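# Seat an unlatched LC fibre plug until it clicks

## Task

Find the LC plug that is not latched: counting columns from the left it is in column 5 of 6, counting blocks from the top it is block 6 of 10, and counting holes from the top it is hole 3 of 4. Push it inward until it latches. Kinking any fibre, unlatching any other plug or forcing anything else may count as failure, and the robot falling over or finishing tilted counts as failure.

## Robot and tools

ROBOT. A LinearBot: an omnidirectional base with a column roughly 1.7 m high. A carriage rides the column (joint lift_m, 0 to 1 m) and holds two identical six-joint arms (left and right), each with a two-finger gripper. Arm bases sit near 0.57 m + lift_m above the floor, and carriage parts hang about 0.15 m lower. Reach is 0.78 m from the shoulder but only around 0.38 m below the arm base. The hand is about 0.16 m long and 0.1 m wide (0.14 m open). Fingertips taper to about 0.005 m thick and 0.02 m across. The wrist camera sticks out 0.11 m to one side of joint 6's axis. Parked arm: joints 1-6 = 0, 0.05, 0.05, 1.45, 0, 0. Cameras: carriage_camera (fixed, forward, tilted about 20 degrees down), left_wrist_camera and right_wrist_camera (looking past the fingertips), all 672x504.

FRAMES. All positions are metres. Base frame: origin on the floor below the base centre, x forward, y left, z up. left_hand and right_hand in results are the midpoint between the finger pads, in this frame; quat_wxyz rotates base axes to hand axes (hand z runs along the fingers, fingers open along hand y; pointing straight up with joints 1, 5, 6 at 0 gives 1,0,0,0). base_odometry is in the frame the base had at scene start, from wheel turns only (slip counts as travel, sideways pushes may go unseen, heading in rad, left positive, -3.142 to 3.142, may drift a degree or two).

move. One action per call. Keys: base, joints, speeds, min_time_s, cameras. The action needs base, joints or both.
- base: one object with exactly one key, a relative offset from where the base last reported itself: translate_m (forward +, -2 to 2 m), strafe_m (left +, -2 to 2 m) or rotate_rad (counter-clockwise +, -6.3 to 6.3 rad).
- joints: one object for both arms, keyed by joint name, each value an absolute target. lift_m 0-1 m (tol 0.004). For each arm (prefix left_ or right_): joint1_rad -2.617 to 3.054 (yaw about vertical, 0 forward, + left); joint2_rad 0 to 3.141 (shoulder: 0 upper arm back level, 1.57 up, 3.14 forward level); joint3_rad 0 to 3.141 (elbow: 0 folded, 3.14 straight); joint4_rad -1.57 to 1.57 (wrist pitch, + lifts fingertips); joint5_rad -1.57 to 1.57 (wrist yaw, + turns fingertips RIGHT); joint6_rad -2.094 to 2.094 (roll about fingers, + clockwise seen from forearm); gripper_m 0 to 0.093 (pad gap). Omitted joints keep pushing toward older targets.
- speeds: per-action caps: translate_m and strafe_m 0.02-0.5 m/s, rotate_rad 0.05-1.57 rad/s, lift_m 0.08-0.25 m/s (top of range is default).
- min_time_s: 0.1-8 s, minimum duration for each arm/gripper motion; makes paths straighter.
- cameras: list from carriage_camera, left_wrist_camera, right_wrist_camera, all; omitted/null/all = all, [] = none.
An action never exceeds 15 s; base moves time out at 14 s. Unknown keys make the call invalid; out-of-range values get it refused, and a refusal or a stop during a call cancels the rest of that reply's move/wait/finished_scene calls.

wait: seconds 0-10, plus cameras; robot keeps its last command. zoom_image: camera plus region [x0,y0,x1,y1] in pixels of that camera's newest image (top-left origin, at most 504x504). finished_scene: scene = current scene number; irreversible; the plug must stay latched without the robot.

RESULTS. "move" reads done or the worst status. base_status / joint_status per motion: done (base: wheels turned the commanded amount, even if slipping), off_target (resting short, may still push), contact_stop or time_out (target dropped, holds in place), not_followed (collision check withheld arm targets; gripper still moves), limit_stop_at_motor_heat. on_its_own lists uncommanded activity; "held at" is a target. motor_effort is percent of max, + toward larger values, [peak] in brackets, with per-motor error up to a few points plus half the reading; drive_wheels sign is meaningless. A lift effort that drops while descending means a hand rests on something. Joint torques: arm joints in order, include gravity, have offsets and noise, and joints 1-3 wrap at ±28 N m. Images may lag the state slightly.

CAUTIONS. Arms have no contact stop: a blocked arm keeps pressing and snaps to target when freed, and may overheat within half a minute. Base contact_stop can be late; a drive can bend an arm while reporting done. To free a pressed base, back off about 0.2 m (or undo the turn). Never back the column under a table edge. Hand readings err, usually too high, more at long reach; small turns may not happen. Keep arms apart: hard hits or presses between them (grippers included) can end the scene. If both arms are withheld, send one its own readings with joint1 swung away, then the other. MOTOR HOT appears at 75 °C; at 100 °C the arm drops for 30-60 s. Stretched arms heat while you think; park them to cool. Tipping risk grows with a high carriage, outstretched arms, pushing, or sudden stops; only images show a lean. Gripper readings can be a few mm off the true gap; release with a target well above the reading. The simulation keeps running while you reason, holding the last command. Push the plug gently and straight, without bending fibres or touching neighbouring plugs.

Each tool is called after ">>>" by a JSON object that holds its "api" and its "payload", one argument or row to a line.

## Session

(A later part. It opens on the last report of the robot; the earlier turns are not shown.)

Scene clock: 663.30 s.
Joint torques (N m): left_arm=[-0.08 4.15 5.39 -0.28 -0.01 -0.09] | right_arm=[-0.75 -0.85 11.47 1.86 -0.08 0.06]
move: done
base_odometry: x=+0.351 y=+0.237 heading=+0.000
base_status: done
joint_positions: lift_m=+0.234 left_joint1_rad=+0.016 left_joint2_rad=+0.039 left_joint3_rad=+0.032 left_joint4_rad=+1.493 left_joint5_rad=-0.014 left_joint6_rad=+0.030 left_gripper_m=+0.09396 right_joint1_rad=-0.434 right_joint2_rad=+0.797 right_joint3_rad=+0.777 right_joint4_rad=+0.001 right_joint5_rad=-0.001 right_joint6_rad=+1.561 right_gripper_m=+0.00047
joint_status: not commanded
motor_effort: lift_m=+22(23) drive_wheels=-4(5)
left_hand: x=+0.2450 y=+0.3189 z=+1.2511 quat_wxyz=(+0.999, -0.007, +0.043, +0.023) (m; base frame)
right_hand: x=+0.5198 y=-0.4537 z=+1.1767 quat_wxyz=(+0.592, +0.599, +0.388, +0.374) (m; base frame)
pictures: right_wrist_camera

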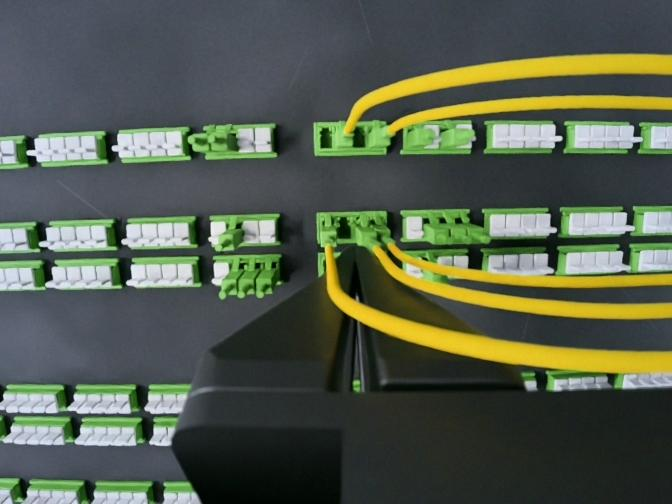

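>>> {"api": "move", "payload": {
  "base": {"strafe_m": -0.0015},
  "speeds": {"strafe_m": 0.02},
  "cameras": []
}}

>>> {"api": "move", "payload": {
  "base": {"translate_m": 0.004},
  "speeds": {"translate_m": 0.02},
  "cameras": ["right_wrist_camera"]
}}

>>> {"api": "zoom_image", "payload": {
  "camera": "right_wrist_camera",
  "region": [310, 190, 400, 280]
}}

Scene clock: 677.03 s.
Joint torques (N m): left_arm=[-0.16 4.19 5.44 -0.26 0.01 -0.12] | right_arm=[-0.75 -0.91 11.48 1.86 -0.08 0.06]
move: done
base_odometry: x=+0.351 y=+0.235 heading=+0.000
base_status: done
joint_positions: lift_m=+0.234 left_joint1_rad=+0.016 left_joint2_rad=+0.039 left_joint3_rad=+0.032 left_joint4_rad=+1.493 left_joint5_rad=-0.014 left_joint6_rad=+0.030 left_gripper_m=+0.09396 right_joint1_rad=-0.434 right_joint2_rad=+0.797 right_joint3_rad=+0.777 right_joint4_rad=+0.001 right_joint5_rad=-0.001 right_joint6_rad=+1.561 right_gripper_m=+0.00047
joint_status: not commanded
motor_effort: lift_m=+22(23) drive_wheels=-1(5)
left_hand: x=+0.2450 y=+0.3189 z=+1.2511 quat_wxyz=(+0.999, -0.007, +0.043, +0.023) (m; base frame)
right_hand: x=+0.5198 y=-0.4537 z=+1.1767 quat_wxyz=(+0.592, +0.599, +0.388, +0.374) (m; base frame)
pictures: none
No camera images: "cameras" was empty.

Scene clock: 677.63 s.
Joint torques (N m): left_arm=[-0.14 4.15 5.42 -0.26 0.02 -0.12] | right_arm=[-0.75 -0.91 11.48 1.85 -0.07 0.06]
move: done
base_odometry: x=+0.355 y=+0.235 heading=+0.000
base_status: done
joint_positions: lift_m=+0.234 left_joint1_rad=+0.016 left_joint2_rad=+0.039 left_joint3_rad=+0.032 left_joint4_rad=+1.493 left_joint5_rad=-0.014 left_joint6_rad=+0.030 left_gripper_m=+0.09396 right_joint1_rad=-0.434 right_joint2_rad=+0.797 right_joint3_rad=+0.777 right_joint4_rad=+0.001 right_joint5_rad=-0.001 right_joint6_rad=+1.561 right_gripper_m=+0.00047
joint_status: not commanded
motor_effort: lift_m=+22(23) drive_wheels=-2(8)
left_hand: x=+0.2450 y=+0.3189 z=+1.2511 quat_wxyz=(+0.999, -0.007, +0.043, +0.023) (m; base frame)
right_hand: x=+0.5198 y=-0.4537 z=+1.1767 quat_wxyz=(+0.592, +0.599, +0.388, +0.374) (m; base frame)
pictures: right_wrist_camera

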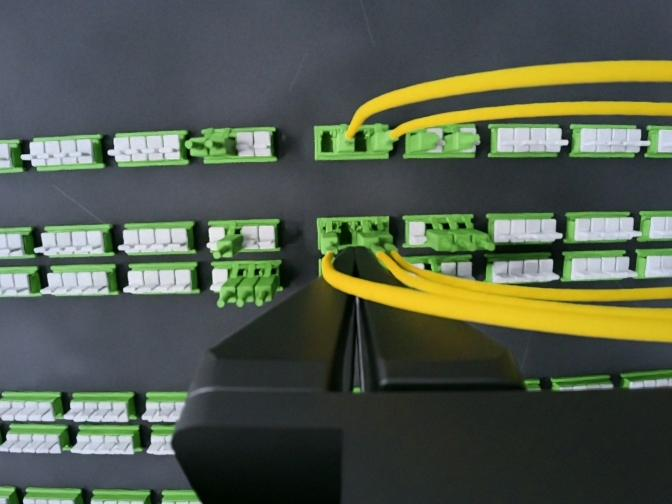

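Scaled by 5.600 from the camera's 672x504 image, which has a finer 960x720 frame.

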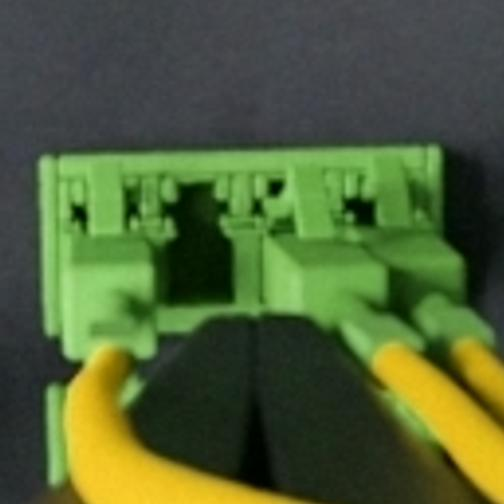

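>>> {"api": "move", "payload": {
  "base": {"translate_m": -0.094},
  "speeds": {"translate_m": 0.08},
  "cameras": ["right_wrist_camera"]
}}

>>> {"api": "move", "payload": {
  "joints": {"right_joint6_rad":-1.57,"lift_m":0.2332},
  "min_time_s": 2,
  "cameras": []
}}

>>> {"api": "move", "payload": {
  "base": {"translate_m": 0.080},
  "speeds": {"translate_m": 0.06},
  "cameras": ["right_wrist_camera"]
}}

>>> {"api": "zoom_image", "payload": {
  "camera": "right_wrist_camera",
  "region": [300, 150, 410, 260]
}}

Scene clock: 707.53 s.
Joint torques (N m): left_arm=[-0.17 4.16 5.18 -0.26 0 -0.11] | right_arm=[-0.75 -0.91 11.44 1.86 -0.08 0.06]
move: done
base_odometry: x=+0.261 y=+0.235 heading=+0.000
base_status: done
joint_positions: lift_m=+0.234 left_joint1_rad=+0.016 left_joint2_rad=+0.039 left_joint3_rad=+0.032 left_joint4_rad=+1.493 left_joint5_rad=-0.014 left_joint6_rad=+0.030 left_gripper_m=+0.09396 right_joint1_rad=-0.434 right_joint2_rad=+0.797 right_joint3_rad=+0.777 right_joint4_rad=+0.001 right_joint5_rad=-0.001 right_joint6_rad=+1.561 right_gripper_m=+0.00047
joint_status: not commanded
motor_effort: lift_m=+22(23) drive_wheels=-1(10)
left_hand: x=+0.2450 y=+0.3189 z=+1.2511 quat_wxyz=(+0.999, -0.007, +0.043, +0.023) (m; base frame)
right_hand: x=+0.5198 y=-0.4537 z=+1.1767 quat_wxyz=(+0.592, +0.599, +0.388, +0.374) (m; base frame)
pictures: right_wrist_camera

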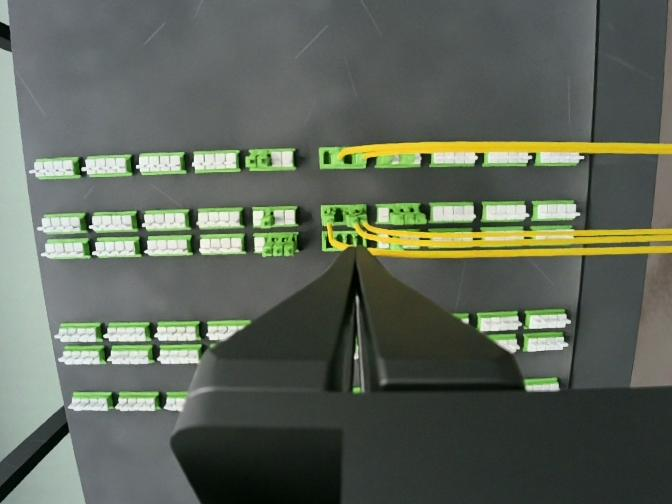

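Scene clock: 710.10 s.
Joint torques (N m): left_arm=[0.05 4.19 5.44 -0.24 0 -0.11] | right_arm=[-0.73 -0.91 11.48 1.86 -0.09 0.02]
move: done
base_odometry: x=+0.261 y=+0.235 heading=+0.000
base_status: not commanded
joint_positions: lift_m=+0.233 left_joint1_rad=+0.016 left_joint2_rad=+0.039 left_joint3_rad=+0.032 left_joint4_rad=+1.493 left_joint5_rad=-0.014 left_joint6_rad=+0.030 left_gripper_m=+0.09396 right_joint1_rad=-0.434 right_joint2_rad=+0.797 right_joint3_rad=+0.777 right_joint4_rad=+0.001 right_joint5_rad=-0.001 right_joint6_rad=-1.558 right_gripper_m=+0.00046
joint_status: all done
motor_effort: lift_m=+22(23) drive_wheels=-1(5)
left_hand: x=+0.2450 y=+0.3189 z=+1.2501 quat_wxyz=(+0.999, -0.007, +0.043, +0.023) (m; base frame)
right_hand: x=+0.5198 y=-0.4537 z=+1.1757 quat_wxyz=(+0.381, -0.381, +0.604, -0.588) (m; base frame)
pictures: none
No camera images: "cameras" was empty.

Scene clock: 711.97 s.
Joint torques (N m): left_arm=[-0.01 4.23 5.57 -0.26 0 -0.12] | right_arm=[-0.73 -0.91 11.47 1.86 -0.09 0.02]
move: done
base_odometry: x=+0.341 y=+0.235 heading=-0.001
base_status: done
joint_positions: lift_m=+0.233 left_joint1_rad=+0.016 left_joint2_rad=+0.039 left_joint3_rad=+0.032 left_joint4_rad=+1.493 left_joint5_rad=-0.014 left_joint6_rad=+0.030 left_gripper_m=+0.09396 right_joint1_rad=-0.434 right_joint2_rad=+0.797 right_joint3_rad=+0.777 right_joint4_rad=+0.001 right_joint5_rad=-0.001 right_joint6_rad=-1.560 right_gripper_m=+0.00046
joint_status: not commanded
motor_effort: lift_m=+22(23) drive_wheels=+1(11)
left_hand: x=+0.2450 y=+0.3189 z=+1.2501 quat_wxyz=(+0.999, -0.007, +0.043, +0.023) (m; base frame)
right_hand: x=+0.5198 y=-0.4537 z=+1.1757 quat_wxyz=(+0.380, -0.381, +0.604, -0.588) (m; base frame)
pictures: right_wrist_camera

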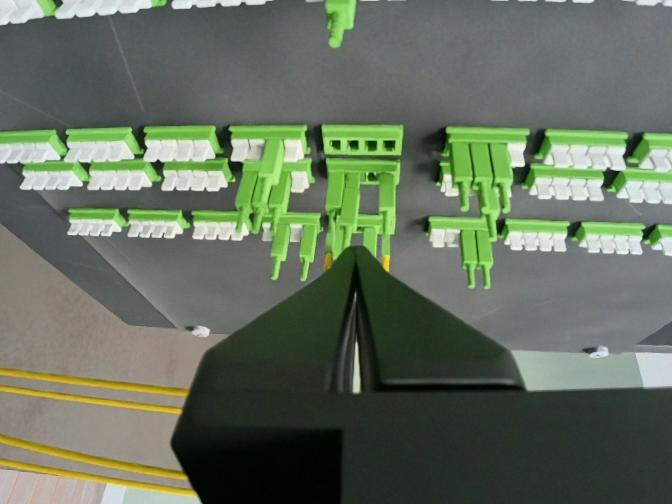

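Scaled by 4.582 from the camera's 672x504 image, which has a finer 960x720 frame.

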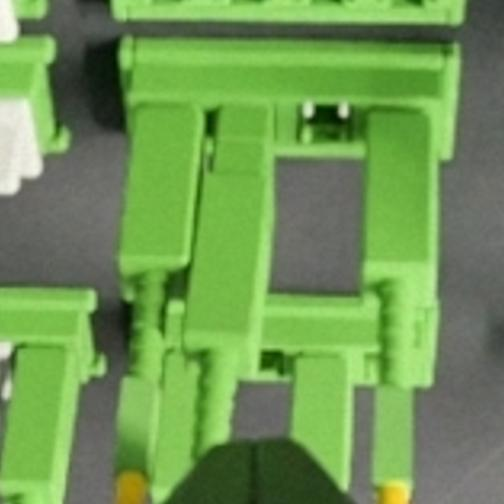

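>>> {"api": "move", "payload": {
  "base": {"translate_m": 0.010},
  "speeds": {"translate_m": 0.02},
  "cameras": ["right_wrist_camera"]
}}

>>> {"api": "zoom_image", "payload": {
  "camera": "right_wrist_camera",
  "region": [310, 170, 410, 270]
}}

>>> {"api": "move", "payload": {
  "base": {"translate_m": 0.006},
  "speeds": {"translate_m": 0.02},
  "cameras": ["right_wrist_camera"]
}}

>>> {"api": "zoom_image", "payload": {
  "camera": "right_wrist_camera",
  "region": [310, 170, 410, 270]
}}

Scene clock: 725.57 s.
Joint torques (N m): left_arm=[-0.17 4.21 5.57 -0.29 -0.01 -0.11] | right_arm=[-0.75 -0.92 11.49 1.83 -0.09 0.04]
move: done
base_odometry: x=+0.351 y=+0.235 heading=-0.001
base_status: done
joint_positions: lift_m=+0.233 left_joint1_rad=+0.016 left_joint2_rad=+0.039 left_joint3_rad=+0.032 left_joint4_rad=+1.493 left_joint5_rad=-0.014 left_joint6_rad=+0.030 left_gripper_m=+0.09396 right_joint1_rad=-0.434 right_joint2_rad=+0.797 right_joint3_rad=+0.777 right_joint4_rad=+0.003 right_joint5_rad=-0.001 right_joint6_rad=-1.560 right_gripper_m=+0.00046
joint_status: not commanded
motor_effort: lift_m=+22(23) drive_wheels=+4(5)
left_hand: x=+0.2450 y=+0.3189 z=+1.2501 quat_wxyz=(+0.999, -0.007, +0.043, +0.023) (m; base frame)
right_hand: x=+0.5198 y=-0.4537 z=+1.1763 quat_wxyz=(+0.381, -0.381, +0.603, -0.589) (m; base frame)
pictures: right_wrist_camera

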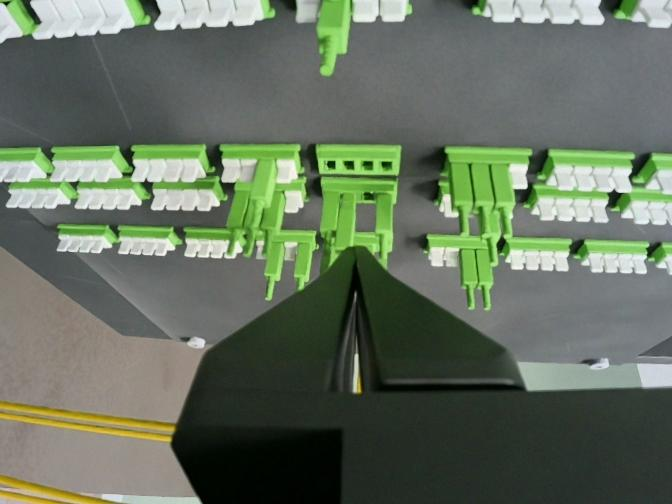

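Scaled by 5.040 from the camera's 672x504 image, which has a finer 960x720 frame.

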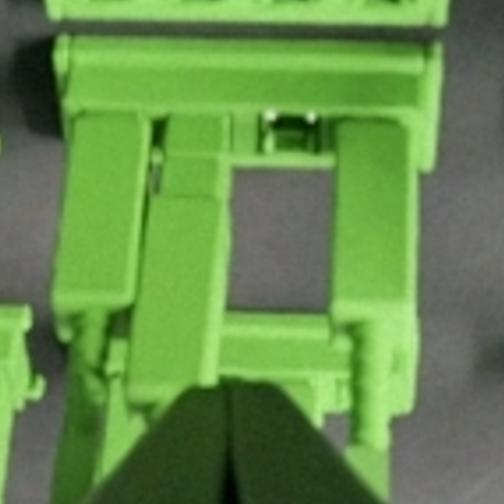

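Scene clock: 726.47 s.
Joint torques (N m): left_arm=[-0.09 4.14 5.35 -0.25 0.01 -0.14] | right_arm=[-0.75 -0.9 11.48 1.82 -0.1 0.03]
move: done
base_odometry: x=+0.357 y=+0.235 heading=-0.001
base_status: done
joint_positions: lift_m=+0.233 left_joint1_rad=+0.016 left_joint2_rad=+0.039 left_joint3_rad=+0.032 left_joint4_rad=+1.493 left_joint5_rad=-0.014 left_joint6_rad=+0.030 left_gripper_m=+0.09396 right_joint1_rad=-0.434 right_joint2_rad=+0.797 right_joint3_rad=+0.777 right_joint4_rad=+0.006 right_joint5_rad=-0.001 right_joint6_rad=-1.561 right_gripper_m=+0.00046
joint_status: not commanded
motor_effort: lift_m=+22(22) drive_wheels=+1(9)
left_hand: x=+0.2450 y=+0.3189 z=+1.2501 quat_wxyz=(+0.999, -0.007, +0.043, +0.023) (m; base frame)
right_hand: x=+0.5198 y=-0.4537 z=+1.1769 quat_wxyz=(+0.381, -0.381, +0.602, -0.589) (m; base frame)
pictures: right_wrist_camera

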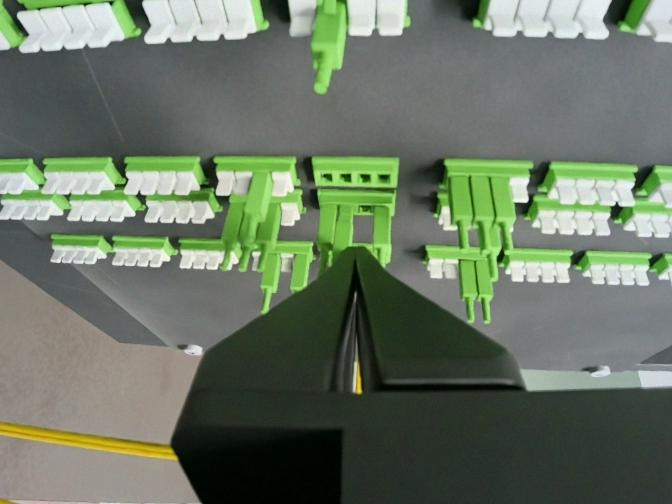

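Scaled by 5.040 from the camera's 672x504 image, which has a finer 960x720 frame.

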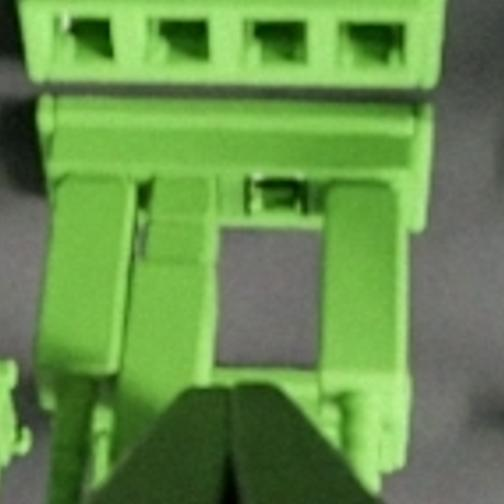

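>>> {"api": "move", "payload": {
  "base": {"translate_m": -0.014},
  "speeds": {"translate_m": 0.04},
  "cameras": []
}}

>>> {"api": "move", "payload": {
  "base": {"strafe_m": 0.0015},
  "speeds": {"strafe_m": 0.02},
  "joints": {"lift_m":0.2302,"right_joint4_rad":0},
  "cameras": []
}}

>>> {"api": "move", "payload": {
  "base": {"translate_m": 0.006},
  "speeds": {"translate_m": 0.02},
  "cameras": ["right_wrist_camera"]
}}

>>> {"api": "zoom_image", "payload": {
  "camera": "right_wrist_camera",
  "region": [310, 170, 410, 270]
}}

Scene clock: 748.33 s.
Joint torques (N m): left_arm=[-0.09 4.26 5.48 -0.24 -0.01 -0.12] | right_arm=[-0.75 -0.96 11.51 1.82 -0.09 0.03]
move: done
base_odometry: x=+0.343 y=+0.235 heading=-0.001
base_status: done
joint_positions: lift_m=+0.233 left_joint1_rad=+0.016 left_joint2_rad=+0.039 left_joint3_rad=+0.032 left_joint4_rad=+1.493 left_joint5_rad=-0.014 left_joint6_rad=+0.030 left_gripper_m=+0.09396 right_joint1_rad=-0.434 right_joint2_rad=+0.797 right_joint3_rad=+0.777 right_joint4_rad=+0.006 right_joint5_rad=-0.001 right_joint6_rad=-1.561 right_gripper_m=+0.00046
joint_status: not commanded
motor_effort: lift_m=+22(23) drive_wheels=-2(9)
left_hand: x=+0.2450 y=+0.3189 z=+1.2501 quat_wxyz=(+0.999, -0.007, +0.043, +0.023) (m; base frame)
right_hand: x=+0.5198 y=-0.4537 z=+1.1769 quat_wxyz=(+0.381, -0.381, +0.602, -0.589) (m; base frame)
pictures: none
No camera images: "cameras" was empty.

Scene clock: 748.93 s.
Joint torques (N m): left_arm=[-0.12 4.21 5.45 -0.25 0.01 -0.12] | right_arm=[-0.75 -0.9 11.47 1.79 -0.1 0.04]
move: done
base_odometry: x=+0.343 y=+0.236 heading=-0.001
base_status: done
joint_positions: lift_m=+0.230 left_joint1_rad=+0.016 left_joint2_rad=+0.039 left_joint3_rad=+0.032 left_joint4_rad=+1.493 left_joint5_rad=-0.014 left_joint6_rad=+0.030 left_gripper_m=+0.09396 right_joint1_rad=-0.434 right_joint2_rad=+0.797 right_joint3_rad=+0.777 right_joint4_rad=+0.008 right_joint5_rad=-0.001 right_joint6_rad=-1.561 right_gripper_m=+0.00046
joint_status: all done
motor_effort: lift_m=+22(23) drive_wheels=+1(8)
left_hand: x=+0.2450 y=+0.3189 z=+1.2471 quat_wxyz=(+0.999, -0.007, +0.043, +0.023) (m; base frame)
right_hand: x=+0.5198 y=-0.4537 z=+1.1744 quat_wxyz=(+0.381, -0.380, +0.601, -0.590) (m; base frame)
pictures: none
No camera images: "cameras" was empty.

Scene clock: 749.63 s.
Joint torques (N m): left_arm=[-0.06 4.25 5.41 -0.24 -0.01 -0.12] | right_arm=[-0.75 -0.92 11.49 1.75 -0.08 0.04]
move: done
base_odometry: x=+0.349 y=+0.236 heading=-0.001
base_status: done
joint_positions: lift_m=+0.230 left_joint1_rad=+0.016 left_joint2_rad=+0.039 left_joint3_rad=+0.032 left_joint4_rad=+1.493 left_joint5_rad=-0.014 left_joint6_rad=+0.030 left_gripper_m=+0.09396 right_joint1_rad=-0.434 right_joint2_rad=+0.797 right_joint3_rad=+0.777 right_joint4_rad=+0.012 right_joint5_rad=-0.001 right_joint6_rad=-1.561 right_gripper_m=+0.00046
joint_status: not commanded
motor_effort: lift_m=+22(23) drive_wheels=+3(6)
left_hand: x=+0.2451 y=+0.3189 z=+1.2471 quat_wxyz=(+0.999, -0.007, +0.043, +0.023) (m; base frame)
right_hand: x=+0.5198 y=-0.4538 z=+1.1755 quat_wxyz=(+0.382, -0.380, +0.600, -0.592) (m; base frame)
pictures: right_wrist_camera

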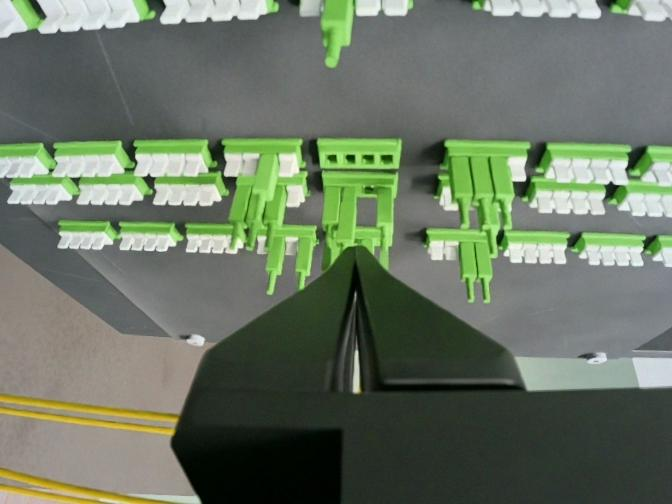

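Scaled by 5.040 from the camera's 672x504 image, which has a finer 960x720 frame.

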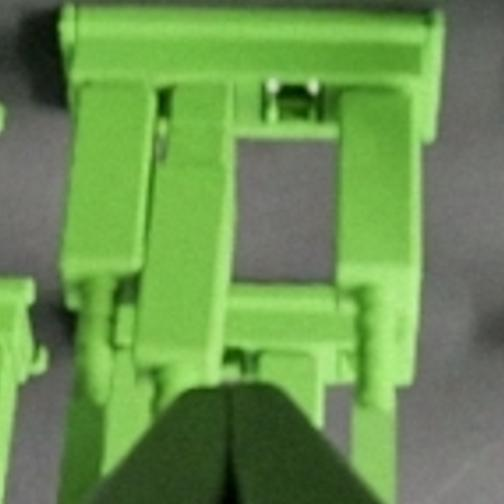

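>>> {"api": "move", "payload": {
  "base": {"translate_m": -0.035},
  "speeds": {"translate_m": 0.04},
  "cameras": ["right_wrist_camera"]
}}

>>> {"api": "zoom_image", "payload": {
  "camera": "right_wrist_camera",
  "region": [290, 130, 420, 260]
}}

Scene clock: 776.67 s.
Joint torques (N m): left_arm=[-0.1 4.21 5.35 -0.21 0.01 -0.13] | right_arm=[-0.73 -0.91 11.51 1.76 -0.09 0.05]
move: done
base_odometry: x=+0.314 y=+0.236 heading=-0.001
base_status: done
joint_positions: lift_m=+0.230 left_joint1_rad=+0.016 left_joint2_rad=+0.039 left_joint3_rad=+0.032 left_joint4_rad=+1.493 left_joint5_rad=-0.014 left_joint6_rad=+0.030 left_gripper_m=+0.09396 right_joint1_rad=-0.434 right_joint2_rad=+0.797 right_joint3_rad=+0.777 right_joint4_rad=+0.012 right_joint5_rad=-0.001 right_joint6_rad=-1.561 right_gripper_m=+0.00046
joint_status: not commanded
motor_effort: lift_m=+22(23) drive_wheels=-1(7)
left_hand: x=+0.2451 y=+0.3189 z=+1.2471 quat_wxyz=(+0.999, -0.007, +0.043, +0.023) (m; base frame)
right_hand: x=+0.5198 y=-0.4538 z=+1.1755 quat_wxyz=(+0.382, -0.380, +0.600, -0.592) (m; base frame)
pictures: right_wrist_camera

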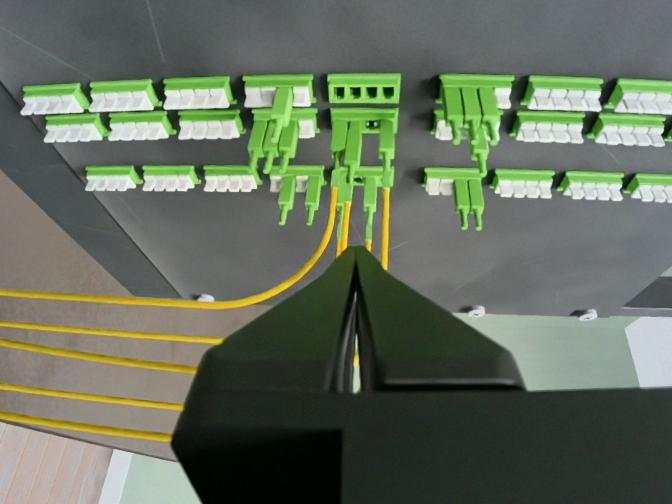

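Scaled by 3.877 from the camera's 672x504 image, which has a finer 960x720 frame.

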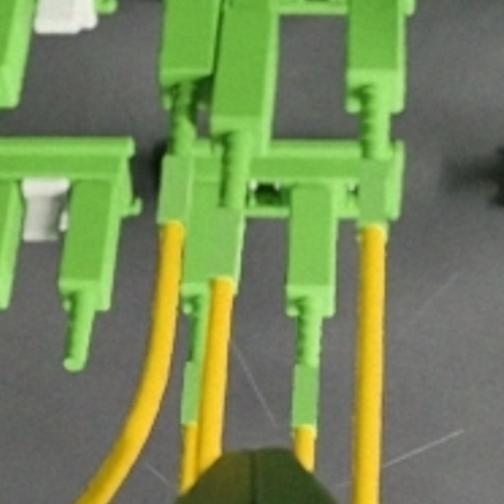

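>>> {"api": "move", "payload": {
  "base": {"strafe_m": 0.0035},
  "speeds": {"strafe_m": 0.02},
  "joints": {"lift_m":0.2282},
  "cameras": []
}}

>>> {"api": "move", "payload": {
  "base": {"translate_m": 0.036},
  "speeds": {"translate_m": 0.04},
  "cameras": ["right_wrist_camera"]
}}

>>> {"api": "zoom_image", "payload": {
  "camera": "right_wrist_camera",
  "region": [310, 170, 410, 270]
}}

Scene clock: 791.97 s.
Joint torques (N m): left_arm=[0.02 4.21 5.44 -0.24 -0.01 -0.11] | right_arm=[-0.75 -0.95 11.47 1.79 -0.1 0.04]
move: done
base_odometry: x=+0.314 y=+0.239 heading=-0.001
base_status: done
joint_positions: lift_m=+0.228 left_joint1_rad=+0.016 left_joint2_rad=+0.039 left_joint3_rad=+0.032 left_joint4_rad=+1.493 left_joint5_rad=-0.014 left_joint6_rad=+0.030 left_gripper_m=+0.09396 right_joint1_rad=-0.434 right_joint2_rad=+0.798 right_joint3_rad=+0.777 right_joint4_rad=+0.007 right_joint5_rad=-0.001 right_joint6_rad=-1.561 right_gripper_m=+0.00046
joint_status: all done
motor_effort: lift_m=+22(23) drive_wheels=-1(7)
left_hand: x=+0.2451 y=+0.3189 z=+1.2451 quat_wxyz=(+0.999, -0.007, +0.043, +0.023) (m; base frame)
right_hand: x=+0.5199 y=-0.4538 z=+1.1722 quat_wxyz=(+0.381, -0.381, +0.601, -0.590) (m; base frame)
pictures: none
No camera images: "cameras" was empty.

Scene clock: 793.33 s.
Joint torques (N m): left_arm=[-0.18 4.22 5.53 -0.21 0.01 -0.1] | right_arm=[-0.76 -0.98 11.47 1.79 -0.09 0.04]
move: done
base_odometry: x=+0.350 y=+0.239 heading=-0.001
base_status: done
joint_positions: lift_m=+0.228 left_joint1_rad=+0.016 left_joint2_rad=+0.039 left_joint3_rad=+0.032 left_joint4_rad=+1.493 left_joint5_rad=-0.014 left_joint6_rad=+0.030 left_gripper_m=+0.09396 right_joint1_rad=-0.434 right_joint2_rad=+0.798 right_joint3_rad=+0.777 right_joint4_rad=+0.007 right_joint5_rad=-0.001 right_joint6_rad=-1.561 right_gripper_m=+0.00046
joint_status: not commanded
motor_effort: lift_m=+22(22) drive_wheels=-3(9)
left_hand: x=+0.2451 y=+0.3189 z=+1.2451 quat_wxyz=(+0.999, -0.007, +0.043, +0.023) (m; base frame)
right_hand: x=+0.5199 y=-0.4538 z=+1.1722 quat_wxyz=(+0.381, -0.381, +0.601, -0.590) (m; base frame)
pictures: right_wrist_camera

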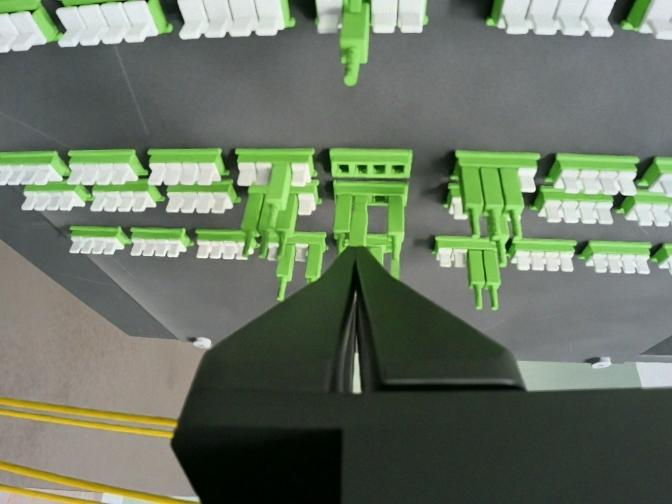

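Scaled by 5.040 from the camera's 672x504 image, which has a finer 960x720 frame.

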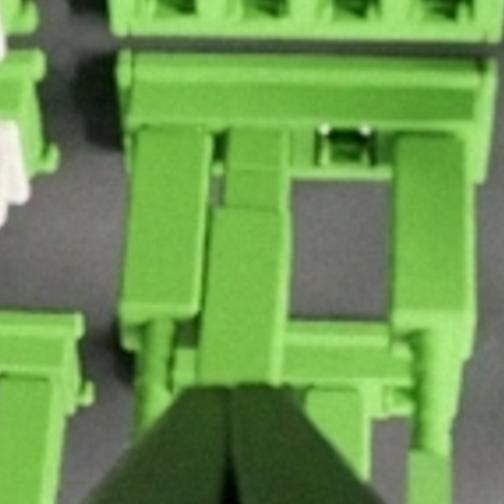

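>>> {"api": "move", "payload": {
  "joints": {"lift_m":0.2292},
  "cameras": []
}}

>>> {"api": "move", "payload": {
  "base": {"translate_m": 0.006},
  "speeds": {"translate_m": 0.02},
  "cameras": ["right_wrist_camera"]
}}

>>> {"api": "zoom_image", "payload": {
  "camera": "right_wrist_camera",
  "region": [310, 170, 410, 270]
}}

>>> {"api": "move", "payload": {
  "base": {"translate_m": 0.004},
  "speeds": {"translate_m": 0.02},
  "cameras": ["right_wrist_camera"]
}}

>>> {"api": "zoom_image", "payload": {
  "camera": "right_wrist_camera",
  "region": [310, 170, 410, 270]
}}

Scene clock: 805.67 s.
Joint torques (N m): left_arm=[-0.08 4.15 5.5 -0.23 -0.01 -0.11] | right_arm=[-0.75 -0.96 11.49 1.8 -0.08 0.04]
move: done
base_odometry: x=+0.350 y=+0.239 heading=-0.001
base_status: not commanded
joint_positions: lift_m=+0.229 left_joint1_rad=+0.016 left_joint2_rad=+0.039 left_joint3_rad=+0.032 left_joint4_rad=+1.493 left_joint5_rad=-0.014 left_joint6_rad=+0.030 left_gripper_m=+0.09396 right_joint1_rad=-0.434 right_joint2_rad=+0.798 right_joint3_rad=+0.777 right_joint4_rad=+0.007 right_joint5_rad=-0.001 right_joint6_rad=-1.561 right_gripper_m=+0.00046
joint_status: all done
motor_effort: lift_m=+25(27) drive_wheels=-2(5)
left_hand: x=+0.2451 y=+0.3189 z=+1.2458 quat_wxyz=(+0.999, -0.007, +0.043, +0.023) (m; base frame)
right_hand: x=+0.5199 y=-0.4538 z=+1.1728 quat_wxyz=(+0.381, -0.381, +0.602, -0.590) (m; base frame)
pictures: none
No camera images: "cameras" was empty.

Scene clock: 806.47 s.
Joint torques (N m): left_arm=[-0.06 4.1 5.33 -0.25 -0.01 -0.11] | right_arm=[-0.72 -0.95 11.44 1.8 -0.09 0.04]
move: done
base_odometry: x=+0.356 y=+0.239 heading=-0.001
base_status: done
joint_positions: lift_m=+0.229 left_joint1_rad=+0.016 left_joint2_rad=+0.039 left_joint3_rad=+0.032 left_joint4_rad=+1.493 left_joint5_rad=-0.014 left_joint6_rad=+0.030 left_gripper_m=+0.09396 right_joint1_rad=-0.434 right_joint2_rad=+0.798 right_joint3_rad=+0.777 right_joint4_rad=+0.007 right_joint5_rad=-0.001 right_joint6_rad=-1.561 right_gripper_m=+0.00046
joint_status: not commanded
motor_effort: lift_m=+24(25) drive_wheels=-1(6)
left_hand: x=+0.2451 y=+0.3189 z=+1.2458 quat_wxyz=(+0.999, -0.007, +0.043, +0.023) (m; base frame)
right_hand: x=+0.5199 y=-0.4538 z=+1.1728 quat_wxyz=(+0.381, -0.381, +0.602, -0.590) (m; base frame)
pictures: right_wrist_camera

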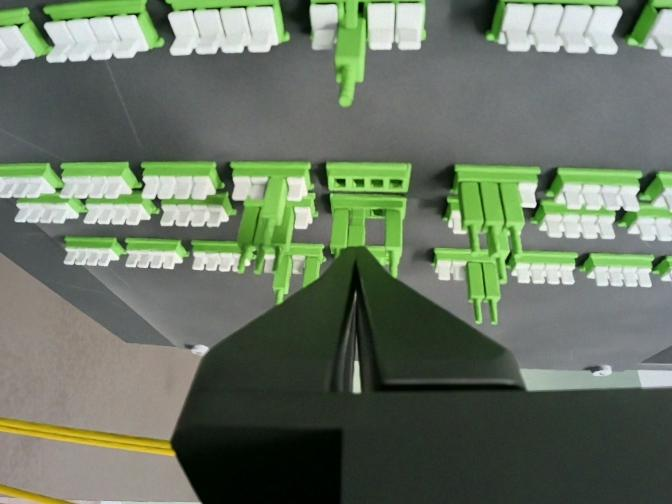

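Scaled by 5.040 from the camera's 672x504 image, which has a finer 960x720 frame.

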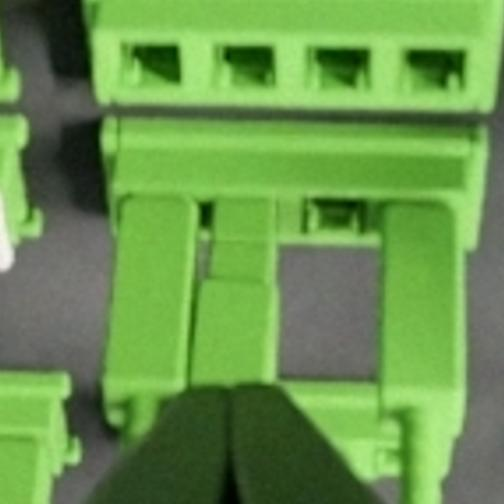

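Scene clock: 807.03 s.
Joint torques (N m): left_arm=[-0.12 4.19 5.5 -0.25 0.01 -0.11] | right_arm=[-0.75 -0.95 11.48 1.79 -0.08 0.04]
move: done
base_odometry: x=+0.360 y=+0.239 heading=-0.001
base_status: done
joint_positions: lift_m=+0.229 left_joint1_rad=+0.016 left_joint2_rad=+0.039 left_joint3_rad=+0.032 left_joint4_rad=+1.493 left_joint5_rad=-0.014 left_joint6_rad=+0.030 left_gripper_m=+0.09396 right_joint1_rad=-0.434 right_joint2_rad=+0.798 right_joint3_rad=+0.777 right_joint4_rad=+0.007 right_joint5_rad=-0.001 right_joint6_rad=-1.561 right_gripper_m=+0.00046
joint_status: not commanded
motor_effort: lift_m=+24(25) drive_wheels=-4(10)
left_hand: x=+0.2450 y=+0.3189 z=+1.2458 quat_wxyz=(+0.999, -0.007, +0.043, +0.023) (m; base frame)
right_hand: x=+0.5199 y=-0.4538 z=+1.1727 quat_wxyz=(+0.381, -0.381, +0.602, -0.590) (m; base frame)
pictures: right_wrist_camera

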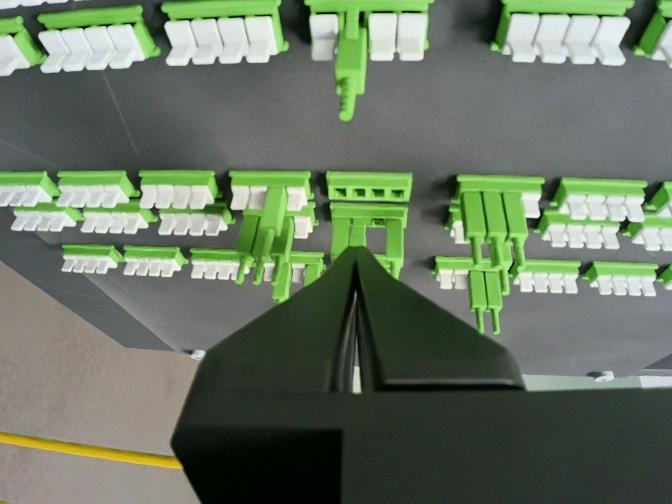

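Scaled by 5.040 from the camera's 672x504 image, which has a finer 960x720 frame.

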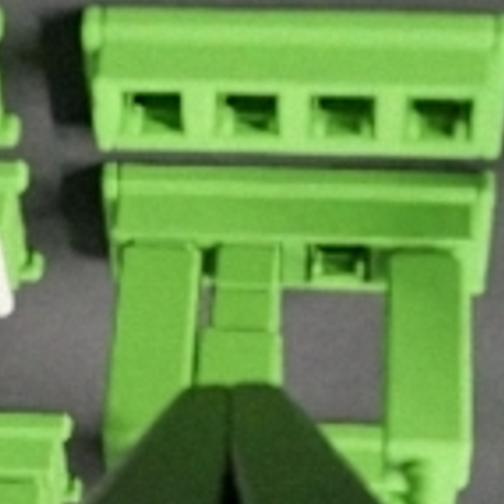

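>>> {"api": "move", "payload": {
  "base": {"translate_m": 0.004},
  "speeds": {"translate_m": 0.02},
  "cameras": ["right_wrist_camera"]
}}

>>> {"api": "zoom_image", "payload": {
  "camera": "right_wrist_camera",
  "region": [310, 170, 410, 270]
}}

>>> {"api": "move", "payload": {
  "base": {"translate_m": 0.003},
  "speeds": {"translate_m": 0.02},
  "cameras": ["right_wrist_camera"]
}}

>>> {"api": "zoom_image", "payload": {
  "camera": "right_wrist_camera",
  "region": [310, 170, 410, 270]
}}

Scene clock: 823.33 s.
Joint torques (N m): left_arm=[-0.03 4.23 5.34 -0.29 0.01 -0.12] | right_arm=[-0.75 -0.65 11.48 1.82 -0.1 0.04]
move: done
base_odometry: x=+0.364 y=+0.239 heading=-0.002
base_status: done
joint_positions: lift_m=+0.229 left_joint1_rad=+0.016 left_joint2_rad=+0.039 left_joint3_rad=+0.032 left_joint4_rad=+1.493 left_joint5_rad=-0.014 left_joint6_rad=+0.030 left_gripper_m=+0.09396 right_joint1_rad=-0.434 right_joint2_rad=+0.795 right_joint3_rad=+0.777 right_joint4_rad=+0.006 right_joint5_rad=-0.001 right_joint6_rad=-1.561 right_gripper_m=+0.00046
joint_status: not commanded
motor_effort: lift_m=+24(25) drive_wheels=+0(7)
left_hand: x=+0.2450 y=+0.3189 z=+1.2458 quat_wxyz=(+0.999, -0.007, +0.043, +0.023) (m; base frame)
right_hand: x=+0.5192 y=-0.4535 z=+1.1734 quat_wxyz=(+0.382, -0.380, +0.601, -0.590) (m; base frame)
pictures: right_wrist_camera

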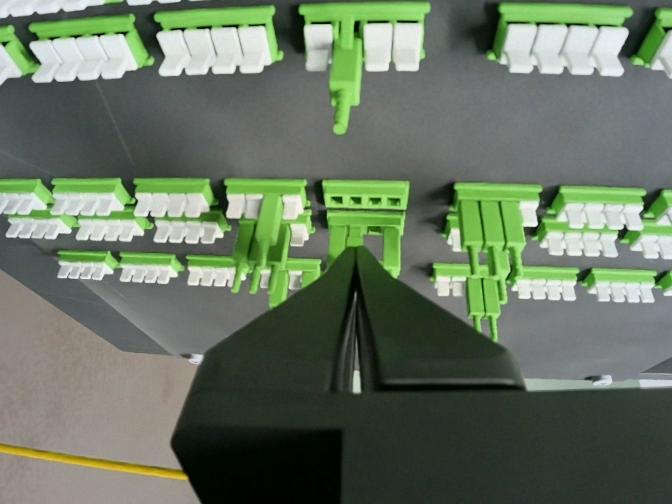

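Scaled by 5.040 from the camera's 672x504 image, which has a finer 960x720 frame.

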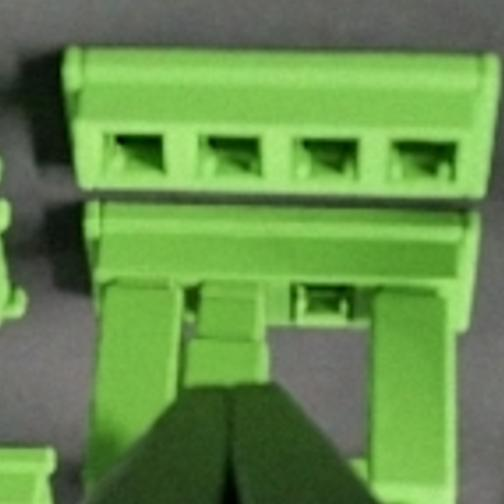

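Scene clock: 823.97 s.
Joint torques (N m): left_arm=[-0.05 4.25 5.38 -0.22 -0.03 -0.1] | right_arm=[-0.75 -0.46 11.51 1.83 -0.08 0.04]
move: done
base_odometry: x=+0.367 y=+0.239 heading=-0.002
base_status: done
joint_positions: lift_m=+0.229 left_joint1_rad=+0.016 left_joint2_rad=+0.039 left_joint3_rad=+0.032 left_joint4_rad=+1.493 left_joint5_rad=-0.014 left_joint6_rad=+0.030 left_gripper_m=+0.09396 right_joint1_rad=-0.434 right_joint2_rad=+0.793 right_joint3_rad=+0.777 right_joint4_rad=+0.003 right_joint5_rad=-0.002 right_joint6_rad=-1.561 right_gripper_m=+0.00046
joint_status: not commanded
motor_effort: lift_m=+25(25) drive_wheels=+2(5)
left_hand: x=+0.2450 y=+0.3189 z=+1.2458 quat_wxyz=(+0.999, -0.007, +0.043, +0.023) (m; base frame)
right_hand: x=+0.5189 y=-0.4531 z=+1.1732 quat_wxyz=(+0.382, -0.381, +0.601, -0.590) (m; base frame)
pictures: right_wrist_camera

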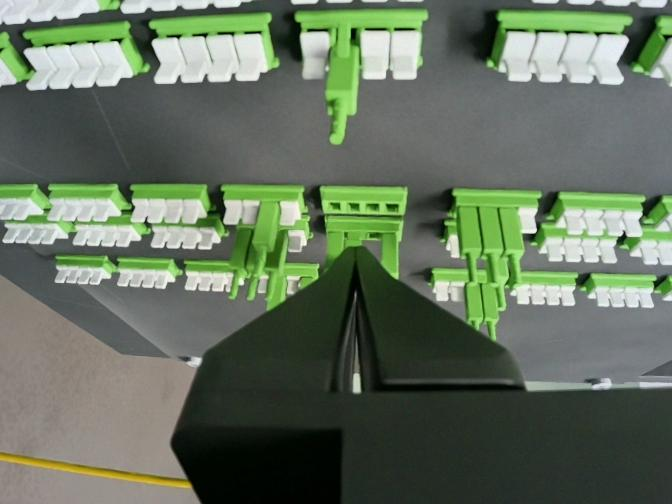

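Scaled by 5.040 from the camera's 672x504 image, which has a finer 960x720 frame.

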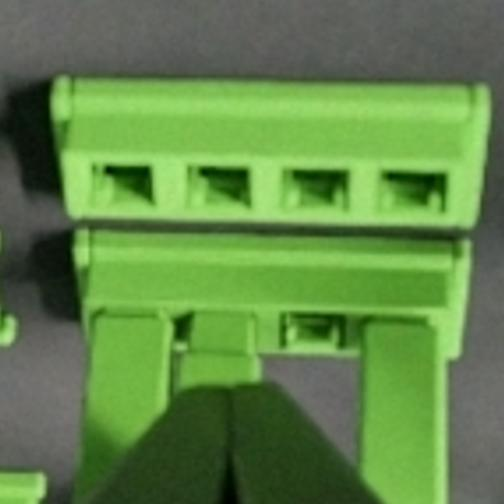

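>>> {"api": "move", "payload": {
  "base": {"translate_m": 0.003},
  "speeds": {"translate_m": 0.02},
  "cameras": ["right_wrist_camera"]
}}

>>> {"api": "zoom_image", "payload": {
  "camera": "right_wrist_camera",
  "region": [310, 180, 410, 280]
}}

>>> {"api": "move", "payload": {
  "base": {"translate_m": 0.003},
  "speeds": {"translate_m": 0.02},
  "cameras": ["right_wrist_camera"]
}}

>>> {"api": "zoom_image", "payload": {
  "camera": "right_wrist_camera",
  "region": [310, 180, 410, 280]
}}

Scene clock: 834.07 s.
Joint torques (N m): left_arm=[-0.1 4.1 5.31 -0.25 -0.03 -0.11] | right_arm=[-0.73 -0.42 11.47 1.88 -0.04 0.04]
move: done
base_odometry: x=+0.370 y=+0.239 heading=-0.002
base_status: done
joint_positions: lift_m=+0.229 left_joint1_rad=+0.016 left_joint2_rad=+0.039 left_joint3_rad=+0.032 left_joint4_rad=+1.493 left_joint5_rad=-0.014 left_joint6_rad=+0.030 left_gripper_m=+0.09396 right_joint1_rad=-0.434 right_joint2_rad=+0.792 right_joint3_rad=+0.777 right_joint4_rad=-0.002 right_joint5_rad=-0.008 right_joint6_rad=-1.561 right_gripper_m=+0.00046
joint_status: not commanded
motor_effort: lift_m=+24(25) drive_wheels=-3(9)
left_hand: x=+0.2449 y=+0.3189 z=+1.2458 quat_wxyz=(+0.999, -0.007, +0.042, +0.023) (m; base frame)
right_hand: x=+0.5191 y=-0.4521 z=+1.1724 quat_wxyz=(+0.383, -0.383, +0.601, -0.588) (m; base frame)
pictures: right_wrist_camera

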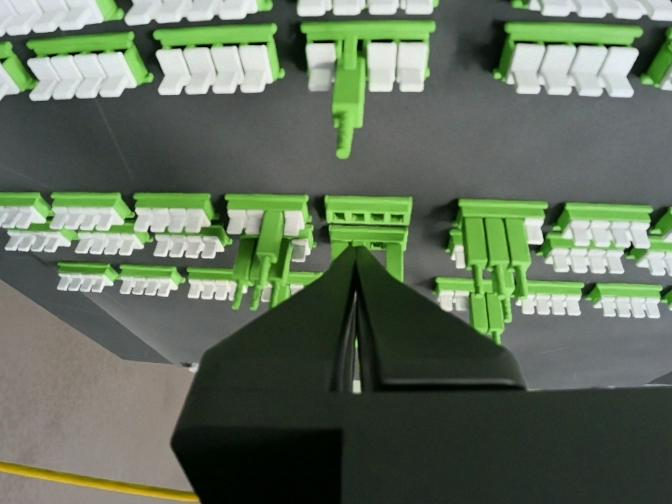

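Scaled by 5.040 from the camera's 672x504 image, which has a finer 960x720 frame.

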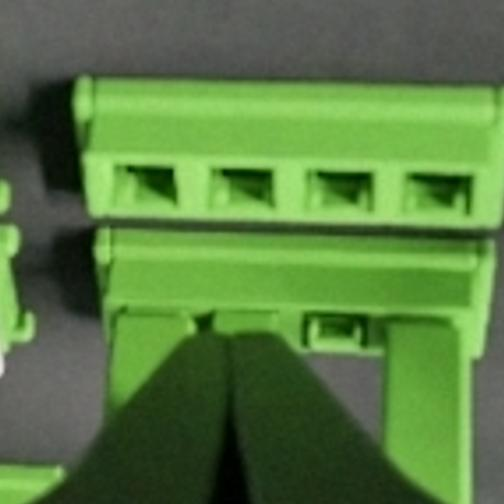

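Scene clock: 834.80 s.
Joint torques (N m): left_arm=[0.02 4.18 5.5 -0.26 -0.03 -0.11] | right_arm=[-0.75 -0.53 11.48 1.88 0.02 0.04]
move: done
base_odometry: x=+0.373 y=+0.239 heading=-0.002
base_status: done
joint_positions: lift_m=+0.229 left_joint1_rad=+0.016 left_joint2_rad=+0.039 left_joint3_rad=+0.032 left_joint4_rad=+1.493 left_joint5_rad=-0.014 left_joint6_rad=+0.030 left_gripper_m=+0.09396 right_joint1_rad=-0.434 right_joint2_rad=+0.793 right_joint3_rad=+0.777 right_joint4_rad=-0.002 right_joint5_rad=-0.010 right_joint6_rad=-1.561 right_gripper_m=+0.00046
joint_status: not commanded
motor_effort: lift_m=+25(25) drive_wheels=-3(10)
left_hand: x=+0.2450 y=+0.3189 z=+1.2458 quat_wxyz=(+0.999, -0.007, +0.043, +0.023) (m; base frame)
right_hand: x=+0.5196 y=-0.4519 z=+1.1719 quat_wxyz=(+0.383, -0.384, +0.601, -0.587) (m; base frame)
pictures: right_wrist_camera

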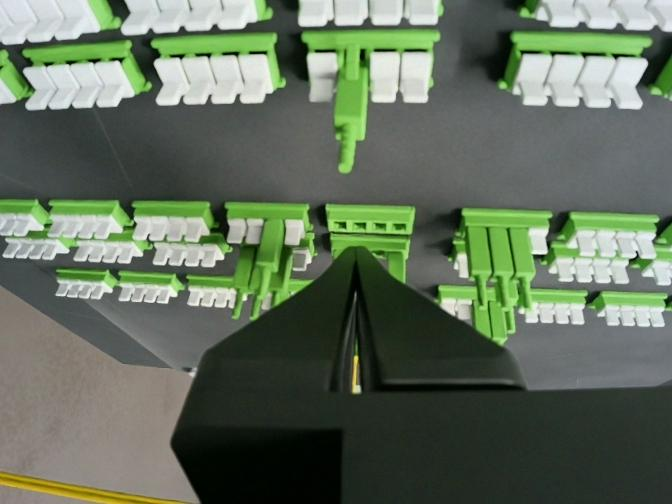

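Scaled by 5.040 from the camera's 672x504 image, which has a finer 960x720 frame.

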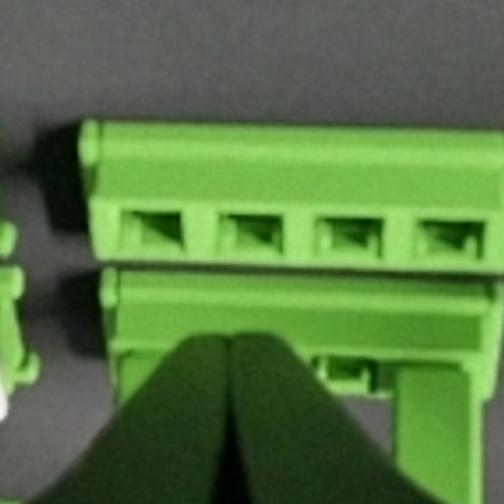

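>>> {"api": "move", "payload": {
  "base": {"translate_m": -0.03},
  "speeds": {"translate_m": 0.04},
  "cameras": ["right_wrist_camera"]
}}

>>> {"api": "zoom_image", "payload": {
  "camera": "right_wrist_camera",
  "region": [310, 150, 410, 250]
}}

Scene clock: 844.13 s.
Joint torques (N m): left_arm=[-0.16 4.18 5.48 -0.27 0.02 -0.12] | right_arm=[-0.76 -0.61 11.49 1.89 0.01 0.04]
move: done
base_odometry: x=+0.343 y=+0.239 heading=-0.002
base_status: done
joint_positions: lift_m=+0.229 left_joint1_rad=+0.016 left_joint2_rad=+0.039 left_joint3_rad=+0.032 left_joint4_rad=+1.493 left_joint5_rad=-0.014 left_joint6_rad=+0.030 left_gripper_m=+0.09396 right_joint1_rad=-0.434 right_joint2_rad=+0.793 right_joint3_rad=+0.777 right_joint4_rad=-0.002 right_joint5_rad=-0.010 right_joint6_rad=-1.561 right_gripper_m=+0.00046
joint_status: not commanded
motor_effort: lift_m=+25(25) drive_wheels=-2(11)
left_hand: x=+0.2450 y=+0.3189 z=+1.2458 quat_wxyz=(+0.999, -0.007, +0.043, +0.023) (m; base frame)
right_hand: x=+0.5196 y=-0.4519 z=+1.1719 quat_wxyz=(+0.383, -0.384, +0.601, -0.587) (m; base frame)
pictures: right_wrist_camera

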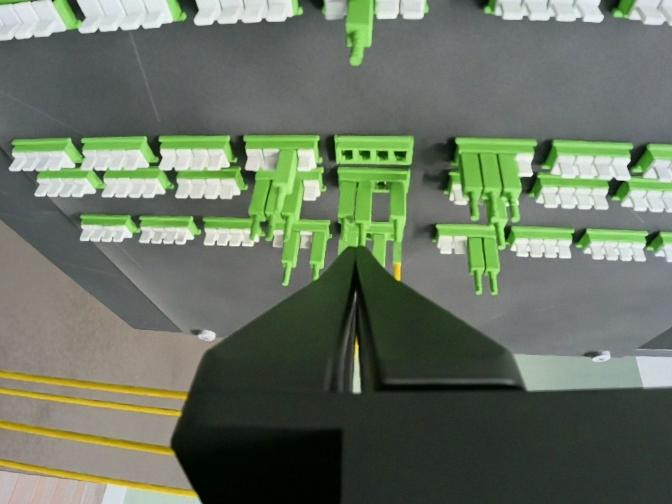

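Scaled by 5.040 from the camera's 672x504 image, which has a finer 960x720 frame.

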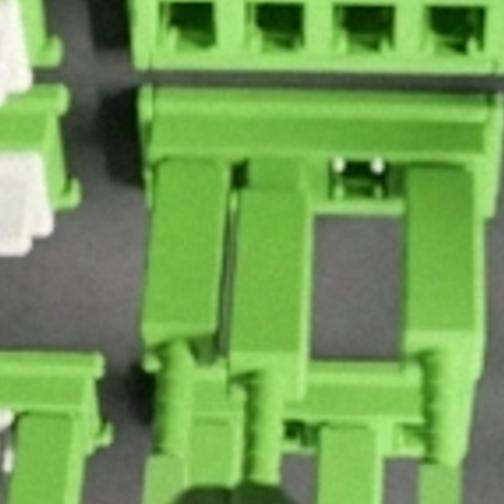

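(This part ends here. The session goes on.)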